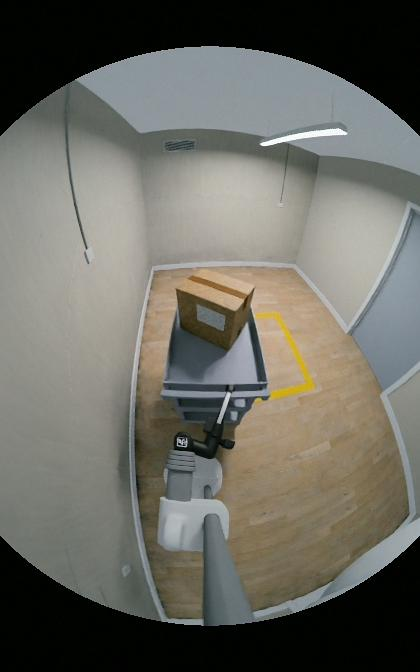

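>>> move(
  blocking=false,
  r1={"base": {"translate_m": 0.04, "strafe_m": -0.63}, "joints": {"wrist_yaw_rad": 0.3}, "speeds": {"wrist_yaw_rad": 0.25}},
)

>>> wait(
  seconds=2.4,
)

>>> move(
  blocking=false,
  r1={"base": {"rotate_rad": 0.7}, "joints": {"wrist_yaw_rad": 0.1}, "speeds": {"wrist_yaw_rad": 0.3}, "pace": "slow"},
)

>>> wait(
  seconds=1.5,
  cameras=["r1_head_camera", "r1_head_right_camera"],
)

Scene clock: 1255.77 s.
earlier move: r1 done
move: r1 moving
r1.base_odometry: x=+1.930 y=+2.017 heading=-1.970
r1.turned_by_wheels: -0.001
r1.turned_by_imu: -0.001
r1.base_tilt: forward=-1.6 right=+1.2
r1.lidar_m: 0.35 0.35 0.57 0.49 0.50 0.61 1.27 1.66 2.07 2.27 2.38 0.44
r1.base_status: translate_m moving; strafe_m moving
r1.joint_positions: lift_m=+0.683 arm_m=+0.000 wrist_yaw_rad=-0.155 wrist_pitch_rad=+0.006 wrist_roll_rad=+1.570 gripper_m=-0.029
r1.joint_status: wrist_yaw_rad moving
r1.measured_speeds: translate_m=+0.009 strafe_m=-0.137 rotate_rad=-0.001 lift_m=+0.000 arm_m=+0.000 wrist_yaw_rad=+0.314 wrist_pitch_rad=+0.000 wrist_roll_rad=+0.000
r1.motor_effort: lift_m=+16(16) arm_m=+4(4) wheel_0=+7(10) wheel_1=-8(9) wheel_2=-8(9)
r1.servo_current: wrist_yaw_rad=111(176) wrist_pitch_rad=52(52) wrist_roll_rad=59(59) gripper_m=52(59)
r1.hand_pose: x=+0.4423 y=-0.1309 z=+0.8598 quat_wxyz=(+0.705, +0.705, -0.053, -0.057) (m; r1's base frame)
r1.wrist_depth_mm: - - - - - 1756 1160 / - - - - 274 281 281 / - - - 254 258 1661 1205 / - - - 245 248 1808 - / - - 559 179 238 - - / - 455 187 177 229 - - / - 455 466 181 217 - -
r2: as last shown
r2.lidar_m: 1.10 1.36 2.90 3.46 4.35 4.71 2.23 1.44 1.31 1.33 1.18 1.05
r2.motor_effort: lift_m=+20(21) arm_m=+4(4) wheel_0=+5(5) wheel_1=+4(4) wheel_2=+4(4)
r2.servo_current: wrist_yaw_rad=46(52) wrist_pitch_rad=39(46) wrist_roll_rad=46(52) gripper_m=52(59)
r2.wrist_depth_mm: - - - - - - - / - - - - - - - / - - - - - - - / - - - - - - - / - - - - - - - / - - 195 - 196 - - / - - - - - - -
pictures: none

Scene clock: 1258.17 s.
earlier move: r1 moving
r1.base_odometry: x=+1.377 y=+2.209 heading=-1.969
r1.turned_by_wheels: +0.000
r1.turned_by_imu: +0.000
r1.base_tilt: forward=-1.6 right=+1.3
r1.lidar_m: 0.32 0.26 1.20 1.07 1.09 1.33 1.56 1.59 1.91 1.70 1.70 2.13
r1.base_status: translate_m moving; strafe_m moving
r1.joint_positions: lift_m=+0.683 arm_m=+0.000 wrist_yaw_rad=+0.302 wrist_pitch_rad=+0.006 wrist_roll_rad=+1.570 gripper_m=-0.029
r1.joint_status: all done
r1.measured_speeds: translate_m=+0.006 strafe_m=-0.081 rotate_rad=+0.003 lift_m=+0.000 arm_m=+0.000 wrist_yaw_rad=+0.000 wrist_pitch_rad=+0.000 wrist_roll_rad=+0.000
r1.motor_effort: lift_m=+16(16) arm_m=-3(4) wheel_0=+0(17) wheel_1=+0(9) wheel_2=-2(9)
r1.servo_current: wrist_yaw_rad=46(176) wrist_pitch_rad=39(59) wrist_roll_rad=52(65) gripper_m=52(59)
r1.hand_pose: x=+0.4722 y=+0.0024 z=+0.8598 quat_wxyz=(+0.700, +0.698, +0.108, +0.104) (m; r1's base frame)
r1.wrist_depth_mm: - - - - - 1661 1182 / - - - - - 1708 1205 / - - - - 298 315 322 / - - - 255 259 1863 1281 / - - - 239 245 1921 - / - - 206 175 230 - - / - 421 424 145 211 - -
r2.base_odometry: x=-2.835 y=-2.681 heading=-1.400
r2.turned_by_wheels: +0.000
r2.turned_by_imu: +0.000
r2.base_tilt: forward=-0.7 right=+0.1
r2.lidar_m: 1.08 1.39 2.92 3.49 4.38 4.72 2.22 1.42 1.31 1.34 1.20 1.08
r2.base_status: not commanded
r2.joint_positions: lift_m=+0.880 arm_m=+0.000 wrist_yaw_rad=+1.363 wrist_pitch_rad=+0.002 wrist_roll_rad=+0.000 gripper_m=+0.100
r2.joint_status: not commanded
r2.measured_speeds: all 0
r2.motor_effort: lift_m=+20(21) arm_m=+4(4) wheel_0=+5(5) wheel_1=+4(5) wheel_2=+4(4)
r2.servo_current: wrist_yaw_rad=39(59) wrist_pitch_rad=39(52) wrist_roll_rad=46(59) gripper_m=52(59)
r2.hand_pose: x=+0.3159 y=+0.2641 z=+1.0576 quat_wxyz=(+0.777, +0.000, +0.001, +0.630) (m; r2's base frame)
r2.wrist_depth_mm: - - - - - - - / - - - - - - - / - - - - - - - / - - - - - - - / - - - - - - - / - - 195 - 195 - - / - - - - - - -
wait: 2.40 s; no rest
pictures: none

Scene clock: 1258.67 s.
earlier move: r1 done
move: r1 moving
r1.base_odometry: x=+1.366 y=+2.213 heading=-1.844
r1.turned_by_wheels: +0.126
r1.turned_by_imu: +0.126
r1.base_tilt: forward=-1.6 right=+1.3
r1.lidar_m: 0.31 0.27 1.13 1.09 1.13 1.48 1.57 1.63 1.81 1.68 1.83 0.48
r1.base_status: rotate_rad moving
r1.joint_positions: lift_m=+0.683 arm_m=+0.000 wrist_yaw_rad=+0.173 wrist_pitch_rad=+0.006 wrist_roll_rad=+1.570 gripper_m=-0.029
r1.joint_status: wrist_yaw_rad moving
r1.measured_speeds: translate_m=-0.001 strafe_m=-0.001 rotate_rad=+0.495 lift_m=+0.000 arm_m=+0.000 wrist_yaw_rad=-0.311 wrist_pitch_rad=+0.000 wrist_roll_rad=+0.000
r1.motor_effort: lift_m=+16(16) arm_m=-4(4) wheel_0=-9(9) wheel_1=-6(6) wheel_2=-5(5)
r1.servo_current: wrist_yaw_rad=65(111) wrist_pitch_rad=52(52) wrist_roll_rad=52(52) gripper_m=52(59)
r1.hand_pose: x=+0.4701 y=-0.0363 z=+0.8598 quat_wxyz=(+0.705, +0.704, +0.063, +0.059) (m; r1's base frame)
r1.wrist_depth_mm: - - - - - 1756 1205 / - - - 252 - 1808 1205 / - - - - 303 309 317 / - - - 262 263 1921 1229 / - - - 252 248 1808 - / - - 539 182 230 - - / - 415 182 155 208 - -
r2: as last shown
r2.lidar_m: 1.08 1.39 2.93 3.48 4.35 4.73 2.20 1.44 1.31 1.37 1.20 1.09
r2.motor_effort: lift_m=+21(21) arm_m=+4(4) wheel_0=+4(5) wheel_1=+4(4) wheel_2=+3(4)
r2.servo_current: wrist_yaw_rad=59(59) wrist_pitch_rad=39(46) wrist_roll_rad=46(52) gripper_m=52(52)
pictures: none

Scene clock: 1260.13 s.
earlier move: r1 done
r1.base_odometry: x=+1.367 y=+2.213 heading=-1.270
r1.turned_by_wheels: +0.574
r1.turned_by_imu: +0.574
r1.base_tilt: forward=-1.6 right=+1.3
r1.lidar_m: 0.43 0.45 1.08 1.13 1.56 1.54 1.67 1.78 1.70 1.86 2.39 0.38
r1.base_status: done
r1.joint_positions: lift_m=+0.683 arm_m=+0.000 wrist_yaw_rad=+0.097 wrist_pitch_rad=+0.006 wrist_roll_rad=+1.570 gripper_m=-0.029
r1.joint_status: all done
r1.measured_speeds: all 0
r1.motor_effort: lift_m=+16(16) arm_m=+4(4) wheel_0=-2(18) wheel_1=-3(9) wheel_2=-3(18)
r1.servo_current: wrist_yaw_rad=59(111) wrist_pitch_rad=46(59) wrist_roll_rad=59(65) gripper_m=52(59)
r1.hand_pose: x=+0.4664 y=-0.0590 z=+0.8598 quat_wxyz=(+0.707, +0.706, +0.036, +0.032) (m; r1's base frame)
r1.wrist_depth_mm: - - - 183 187 732 - / - - 525 191 196 - - / - 469 455 145 204 - - / - 459 469 152 215 - - / - 535 554 158 224 - - / - - 184 168 232 - - / - 136 158 149 247 - -
r2.base_odometry: x=-2.835 y=-2.681 heading=-1.400
r2.turned_by_wheels: +0.000
r2.turned_by_imu: +0.000
r2.base_tilt: forward=-0.7 right=+0.0
r2.lidar_m: 1.10 1.39 2.91 3.48 4.36 4.73 2.23 1.45 1.32 1.35 1.19 1.07
r2.base_status: not commanded
r2.joint_positions: lift_m=+0.880 arm_m=+0.000 wrist_yaw_rad=+1.363 wrist_pitch_rad=+0.002 wrist_roll_rad=+0.000 gripper_m=+0.100
r2.joint_status: not commanded
r2.measured_speeds: all 0
r2.motor_effort: lift_m=+21(21) arm_m=+4(4) wheel_0=+5(5) wheel_1=+4(4) wheel_2=+3(4)
r2.servo_current: wrist_yaw_rad=39(59) wrist_pitch_rad=39(46) wrist_roll_rad=46(59) gripper_m=52(52)
r2.hand_pose: x=+0.3159 y=+0.2641 z=+1.0576 quat_wxyz=(+0.777, +0.000, +0.001, +0.630) (m; r2's base frame)
r2.wrist_depth_mm: - - - - - - - / - - - - - - - / - - - - - - - / - - - - - - - / - - - - - - - / - - 195 - 195 - - / - - - - - - -
wait: 1.47 of 1.5 s (r1 has come to rest)
pictures: r1_head_camera, r1_head_right_camera
Images, in order (width x height): r1_head_camera 420x560, r1_head_right_camera 420x672.

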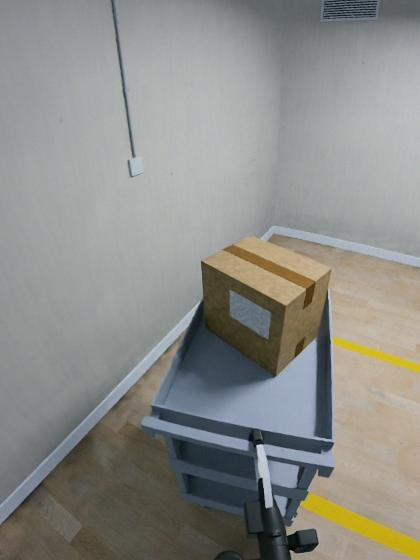

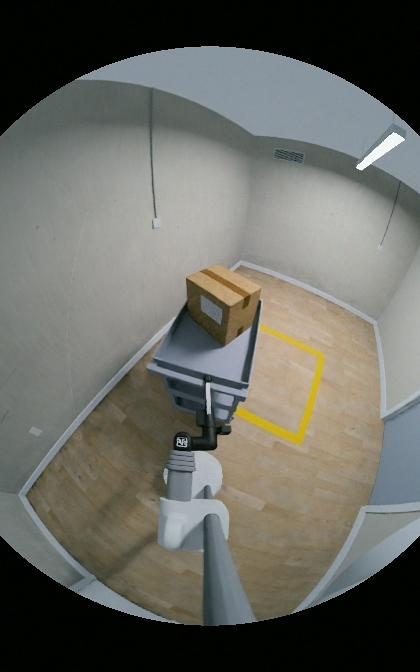

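>>> move(
  blocking=false,
  r1={"base": {"translate_m": -0.12, "strafe_m": -0.44}},
)

>>> wait(
  seconds=2.0,
)

>>> move(
  blocking=false,
  r1={"base": {"translate_m": 0.17, "strafe_m": -0.55}, "joints": {"wrist_yaw_rad": 0.4}, "speeds": {"wrist_yaw_rad": 0.16}},
)

>>> wait(
  seconds=2.4,
  cameras=["r1_head_camera", "r1_head_right_camera"],
)

Scene clock: 1274.83 s.
move: r1 moving
r1.base_odometry: x=+1.334 y=+2.212 heading=-1.269
r1.turned_by_wheels: +0.001
r1.turned_by_imu: +0.001
r1.base_tilt: forward=-1.6 right=+1.2
r1.lidar_m: 0.43 0.42 1.11 1.16 1.60 1.56 1.64 1.75 1.66 1.83 2.38 0.40
r1.base_status: translate_m moving; strafe_m moving
r1.joint_positions: lift_m=+0.683 arm_m=+0.000 wrist_yaw_rad=+0.102 wrist_pitch_rad=+0.006 wrist_roll_rad=+1.570 gripper_m=-0.029
r1.joint_status: not commanded
r1.measured_speeds: translate_m=-0.034 strafe_m=-0.121 rotate_rad=+0.004 lift_m=+0.000 arm_m=+0.000 wrist_yaw_rad=+0.002 wrist_pitch_rad=+0.000 wrist_roll_rad=+0.000
r1.motor_effort: lift_m=+16(16) arm_m=+1(4) wheel_0=+11(11) wheel_1=-10(11) wheel_2=+8(10)
r1.servo_current: wrist_yaw_rad=59(65) wrist_pitch_rad=52(52) wrist_roll_rad=33(59) gripper_m=59(59)
r1.hand_pose: x=+0.4667 y=-0.0575 z=+0.8598 quat_wxyz=(+0.707, +0.706, +0.038, +0.034) (m; r1's base frame)
r1.wrist_depth_mm: - - - - 182 187 - / - 549 508 187 193 - - / - 445 445 196 201 - - / - 469 477 149 211 - - / - 549 580 156 223 - - / - - 185 - 233 - - / - 135 164 148 177 - -
r2: as last shown
r2.base_tilt: forward=-0.7 right=+0.1
r2.lidar_m: 1.11 1.39 2.91 3.49 4.35 4.73 2.22 1.41 1.31 1.37 1.21 1.06
r2.motor_effort: lift_m=+21(21) arm_m=+4(4) wheel_0=+4(5) wheel_1=+4(5) wheel_2=+4(4)
r2.servo_current: wrist_yaw_rad=39(59) wrist_pitch_rad=39(46) wrist_roll_rad=52(52) gripper_m=52(59)
pictures: none

Scene clock: 1276.83 s.
earlier move: r1 moving
r1.base_odometry: x=+0.915 y=+2.197 heading=-1.270
r1.turned_by_wheels: -0.001
r1.turned_by_imu: -0.002
r1.base_tilt: forward=-1.6 right=+1.3
r1.lidar_m: 0.33 0.32 1.51 1.58 1.75 1.67 1.78 1.29 1.24 1.36 1.77 0.46
r1.base_status: translate_m moving; strafe_m moving
r1.joint_positions: lift_m=+0.683 arm_m=+0.000 wrist_yaw_rad=+0.103 wrist_pitch_rad=+0.006 wrist_roll_rad=+1.570 gripper_m=-0.029
r1.joint_status: not commanded
r1.measured_speeds: translate_m=-0.012 strafe_m=-0.049 rotate_rad=+0.003 lift_m=+0.000 arm_m=+0.000 wrist_yaw_rad=+0.000 wrist_pitch_rad=+0.000 wrist_roll_rad=+0.000
r1.motor_effort: lift_m=+16(16) arm_m=-4(4) wheel_0=+2(16) wheel_1=+1(11) wheel_2=+2(10)
r1.servo_current: wrist_yaw_rad=52(65) wrist_pitch_rad=52(59) wrist_roll_rad=46(65) gripper_m=59(59)
r1.hand_pose: x=+0.4668 y=-0.0573 z=+0.8598 quat_wxyz=(+0.707, +0.706, +0.038, +0.034) (m; r1's base frame)
r1.wrist_depth_mm: - - - 219 - 1708 1182 / - - - - 279 287 286 / - - - - 262 1756 1229 / - - - 189 251 1921 - / - - 580 182 241 - - / - 445 439 185 230 - - / - 143 179 149 218 - -
r2.base_odometry: x=-2.835 y=-2.681 heading=-1.400
r2.turned_by_wheels: +0.000
r2.turned_by_imu: +0.000
r2.base_tilt: forward=-0.7 right=+0.1
r2.lidar_m: 1.11 1.38 2.92 3.48 4.38 4.73 2.19 1.45 1.31 1.32 1.17 1.08
r2.base_status: not commanded
r2.joint_positions: lift_m=+0.880 arm_m=+0.000 wrist_yaw_rad=+1.363 wrist_pitch_rad=+0.002 wrist_roll_rad=+0.000 gripper_m=+0.100
r2.joint_status: not commanded
r2.measured_speeds: all 0
r2.motor_effort: lift_m=+21(21) arm_m=+4(4) wheel_0=+5(5) wheel_1=+4(5) wheel_2=+3(4)
r2.servo_current: wrist_yaw_rad=39(59) wrist_pitch_rad=39(46) wrist_roll_rad=52(65) gripper_m=52(59)
r2.hand_pose: x=+0.3159 y=+0.2641 z=+1.0576 quat_wxyz=(+0.777, +0.000, +0.001, +0.630) (m; r2's base frame)
r2.wrist_depth_mm: - - - - - - - / - - - - - - - / - - - - - - - / - - - - - - - / - - - - - - - / - - 195 - 195 - - / - - - - - - -
wait: 2.00 s; no rest
pictures: none

Scene clock: 1277.33 s.
earlier move: r1 done
move: r1 moving
r1.base_odometry: x=+0.865 y=+2.178 heading=-1.269
r1.turned_by_wheels: +0.000
r1.turned_by_imu: +0.000
r1.base_tilt: forward=-1.6 right=+1.3
r1.lidar_m: 0.35 0.31 1.57 1.61 1.80 1.71 1.74 1.24 1.21 1.34 1.70 0.47
r1.base_status: translate_m moving; strafe_m moving
r1.joint_positions: lift_m=+0.683 arm_m=+0.000 wrist_yaw_rad=+0.172 wrist_pitch_rad=+0.006 wrist_roll_rad=+1.570 gripper_m=-0.029
r1.joint_status: wrist_yaw_rad moving
r1.measured_speeds: translate_m=+0.023 strafe_m=-0.166 rotate_rad=+0.003 lift_m=+0.000 arm_m=+0.000 wrist_yaw_rad=+0.150 wrist_pitch_rad=+0.000 wrist_roll_rad=+0.000
r1.motor_effort: lift_m=+16(16) arm_m=-4(4) wheel_0=+12(15) wheel_1=-7(8) wheel_2=-4(4)
r1.servo_current: wrist_yaw_rad=72(72) wrist_pitch_rad=52(52) wrist_roll_rad=39(72) gripper_m=52(59)
r1.hand_pose: x=+0.4700 y=-0.0369 z=+0.8598 quat_wxyz=(+0.705, +0.704, +0.063, +0.059) (m; r1's base frame)
r1.wrist_depth_mm: - - - 214 - 1708 1160 / - - - - 277 282 286 / - - - 257 259 1921 1205 / - - - 189 251 1863 - / - - 559 182 239 - - / - 445 442 187 231 - - / - 455 179 150 220 - -
r2: as last shown
r2.lidar_m: 1.09 1.35 2.94 3.45 4.34 4.73 2.23 1.46 1.32 1.35 1.19 1.08
r2.motor_effort: lift_m=+20(21) arm_m=+4(4) wheel_0=+5(5) wheel_1=+4(4) wheel_2=+4(4)
r2.servo_current: wrist_yaw_rad=46(59) wrist_pitch_rad=39(46) wrist_roll_rad=39(52) gripper_m=52(52)
pictures: none

Scene clock: 1279.73 s.
earlier move: r1 moving
r1.base_odometry: x=+0.439 y=+1.876 heading=-1.268
r1.turned_by_wheels: +0.001
r1.turned_by_imu: +0.001
r1.base_tilt: forward=-1.6 right=+1.3
r1.lidar_m: 0.25 0.25 0.25 2.01 2.20 2.10 1.25 0.89 0.94 0.98 1.20 2.58
r1.base_status: translate_m moving; strafe_m moving
r1.joint_positions: lift_m=+0.683 arm_m=+0.000 wrist_yaw_rad=+0.406 wrist_pitch_rad=+0.006 wrist_roll_rad=+1.570 gripper_m=-0.029
r1.joint_status: all done
r1.measured_speeds: translate_m=+0.030 strafe_m=-0.007 rotate_rad=-0.008 lift_m=+0.000 arm_m=+0.000 wrist_yaw_rad=+0.000 wrist_pitch_rad=+0.000 wrist_roll_rad=+0.000
r1.motor_effort: lift_m=+16(16) arm_m=-4(4) wheel_0=+10(16) wheel_1=+9(10) wheel_2=+0(5)
r1.servo_current: wrist_yaw_rad=52(72) wrist_pitch_rad=39(59) wrist_roll_rad=39(72) gripper_m=59(59)
r1.hand_pose: x=+0.4704 y=+0.0336 z=+0.8598 quat_wxyz=(+0.693, +0.692, +0.145, +0.141) (m; r1's base frame)
r1.wrist_depth_mm: - - - - - 1708 1205 / - - - - - 1756 1281 / - - - - - 1808 1182 / - - - 250 347 351 353 / - - - 203 277 1808 1255 / - - 183 181 236 1661 - / - 136 165 - 193 521 -
r2.base_odometry: x=-2.835 y=-2.681 heading=-1.400
r2.turned_by_wheels: +0.000
r2.turned_by_imu: +0.000
r2.base_tilt: forward=-0.7 right=+0.1
r2.lidar_m: 1.08 1.41 2.92 3.49 4.35 4.72 2.22 1.43 1.33 1.35 1.18 1.08
r2.base_status: not commanded
r2.joint_positions: lift_m=+0.880 arm_m=+0.000 wrist_yaw_rad=+1.363 wrist_pitch_rad=+0.002 wrist_roll_rad=+0.000 gripper_m=+0.100
r2.joint_status: not commanded
r2.measured_speeds: all 0
r2.motor_effort: lift_m=+20(21) arm_m=+4(4) wheel_0=+4(5) wheel_1=+4(5) wheel_2=+4(4)
r2.servo_current: wrist_yaw_rad=52(59) wrist_pitch_rad=39(52) wrist_roll_rad=39(65) gripper_m=46(65)
r2.hand_pose: x=+0.3159 y=+0.2641 z=+1.0576 quat_wxyz=(+0.777, +0.000, +0.001, +0.630) (m; r2's base frame)
r2.wrist_depth_mm: - - - - - - - / - - - - - - - / - - - - - - - / - - - - - - - / - - - - - - - / - - 195 - 195 - - / - - - - - - -
wait: 2.40 s; no rest
pictures: r1_head_camera, r1_head_right_camera
Images, in order (width x height): r1_head_camera 420x560, r1_head_right_camera 420x672.

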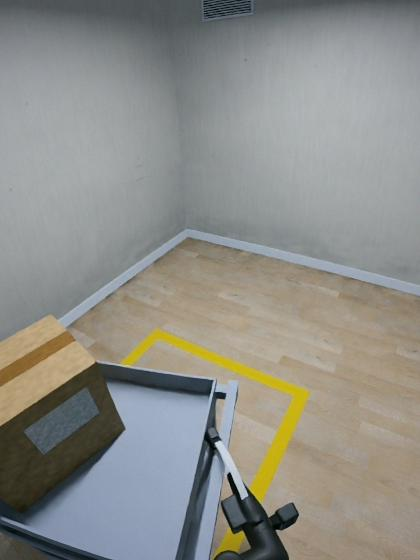

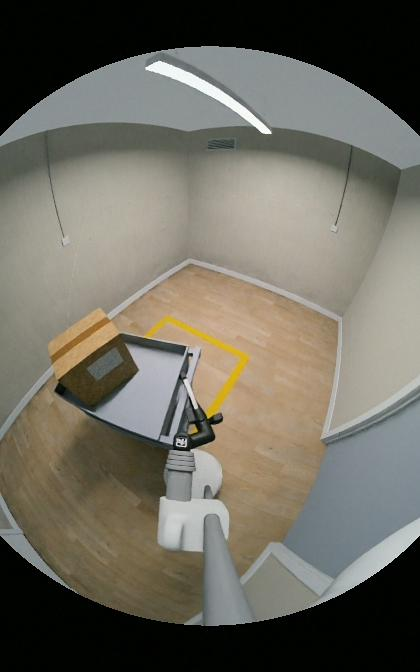

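>>> move(
  blocking=false,
  r1={"base": {"translate_m": 0.21, "strafe_m": -0.3}, "joints": {"wrist_yaw_rad": 1.3}, "speeds": {"wrist_yaw_rad": 0.55}},
)

>>> wait(
  seconds=1.9,
  cameras=["r1_head_right_camera", "r1_head_camera"],
)

Scene clock: 1316.93 s.
earlier move: r1 done
move: r1 moving
r1.base_odometry: x=+0.421 y=+1.847 heading=-1.270
r1.turned_by_wheels: -0.002
r1.turned_by_imu: -0.003
r1.base_tilt: forward=-1.6 right=+1.3
r1.lidar_m: 0.28 0.25 0.25 2.03 2.22 2.13 1.22 0.91 0.93 0.95 1.16 2.55
r1.base_status: translate_m moving; strafe_m moving
r1.joint_positions: lift_m=+0.683 arm_m=+0.000 wrist_yaw_rad=+0.600 wrist_pitch_rad=+0.006 wrist_roll_rad=+1.570 gripper_m=-0.029
r1.joint_status: wrist_yaw_rad moving
r1.measured_speeds: translate_m=+0.069 strafe_m=-0.102 rotate_rad=+0.000 lift_m=+0.000 arm_m=+0.000 wrist_yaw_rad=+0.540 wrist_pitch_rad=+0.000 wrist_roll_rad=+0.000
r1.motor_effort: lift_m=+16(16) arm_m=+0(4) wheel_0=+2(13) wheel_1=-6(7) wheel_2=-12(12)
r1.servo_current: wrist_yaw_rad=286(286) wrist_pitch_rad=39(59) wrist_roll_rad=59(59) gripper_m=59(59)
r1.hand_pose: x=+0.4583 y=+0.0907 z=+0.8598 quat_wxyz=(+0.676, +0.675, +0.211, +0.207) (m; r1's base frame)
r1.wrist_depth_mm: - - - - - 1708 1205 / - - - - - 1756 1255 / - - - 283 - 1708 1182 / - - - 229 330 347 349 / - - - 194 263 1756 1229 / - - 180 167 180 1618 - / - 138 161 - 197 - -
r2: as last shown
r2.lidar_m: 1.10 1.41 2.91 3.48 4.33 4.73 2.22 1.44 1.32 1.36 1.18 1.06
r2.motor_effort: lift_m=+21(21) arm_m=+4(4) wheel_0=+4(5) wheel_1=+4(4) wheel_2=+4(4)
r2.servo_current: wrist_yaw_rad=46(52) wrist_pitch_rad=39(46) wrist_roll_rad=52(59) gripper_m=52(52)
pictures: none

Scene clock: 1318.83 s.
earlier move: r1 moving
r1.base_odometry: x=+0.216 y=+1.582 heading=-1.269
r1.turned_by_wheels: +0.001
r1.turned_by_imu: +0.001
r1.base_tilt: forward=-1.6 right=+1.3
r1.lidar_m: 2.35 0.29 0.25 0.25 2.53 2.44 1.02 0.83 0.77 0.78 1.00 2.25
r1.base_status: translate_m moving; strafe_m moving
r1.joint_positions: lift_m=+0.683 arm_m=+0.000 wrist_yaw_rad=+1.299 wrist_pitch_rad=+0.006 wrist_roll_rad=+1.570 gripper_m=-0.029
r1.joint_status: all done
r1.measured_speeds: translate_m=+0.004 strafe_m=-0.007 rotate_rad=-0.001 lift_m=+0.000 arm_m=+0.000 wrist_yaw_rad=+0.000 wrist_pitch_rad=+0.000 wrist_roll_rad=+0.000
r1.motor_effort: lift_m=+16(16) arm_m=-4(4) wheel_0=+0(17) wheel_1=-1(7) wheel_2=-4(12)
r1.servo_current: wrist_yaw_rad=59(286) wrist_pitch_rad=52(59) wrist_roll_rad=33(65) gripper_m=59(65)
r1.hand_pose: x=+0.3324 y=+0.2544 z=+0.8598 quat_wxyz=(+0.565, +0.562, +0.429, +0.426) (m; r1's base frame)
r1.wrist_depth_mm: - - - 214 - 1576 1281 / - - - 204 276 282 282 / - - - 198 260 1576 1160 / - - - 190 249 1863 - / - - 585 182 241 - - / - 459 439 182 230 - - / - 449 179 156 217 - -
r2.base_odometry: x=-2.835 y=-2.681 heading=-1.400
r2.turned_by_wheels: +0.000
r2.turned_by_imu: +0.000
r2.base_tilt: forward=-0.7 right=+0.0
r2.lidar_m: 1.08 1.35 2.91 3.47 4.37 4.73 2.22 1.44 1.33 1.36 1.18 1.07
r2.base_status: not commanded
r2.joint_positions: lift_m=+0.880 arm_m=+0.000 wrist_yaw_rad=+1.363 wrist_pitch_rad=+0.002 wrist_roll_rad=+0.000 gripper_m=+0.100
r2.joint_status: not commanded
r2.measured_speeds: all 0
r2.motor_effort: lift_m=+20(21) arm_m=+4(4) wheel_0=+5(5) wheel_1=+4(5) wheel_2=+4(4)
r2.servo_current: wrist_yaw_rad=46(59) wrist_pitch_rad=39(46) wrist_roll_rad=52(59) gripper_m=52(59)
r2.hand_pose: x=+0.3159 y=+0.2641 z=+1.0576 quat_wxyz=(+0.777, +0.000, +0.001, +0.630) (m; r2's base frame)
r2.wrist_depth_mm: - - - - - - - / - - - - - - - / - - - - - - - / - - - - - - - / - - - - - - - / - - 195 - 196 - - / - - - - - - -
wait: 1.90 s; no rest
pictures: r1_head_camera, r1_head_right_camera
Images, in order (width x height): r1_head_camera 420x560, r1_head_right_camera 420x672.

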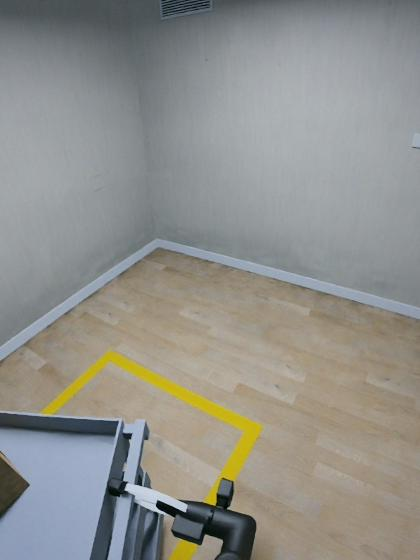

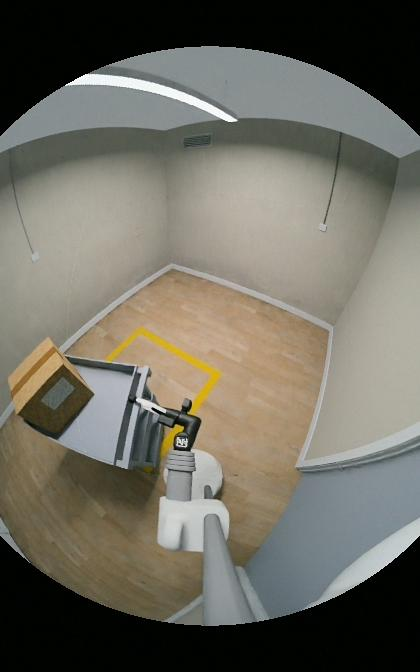

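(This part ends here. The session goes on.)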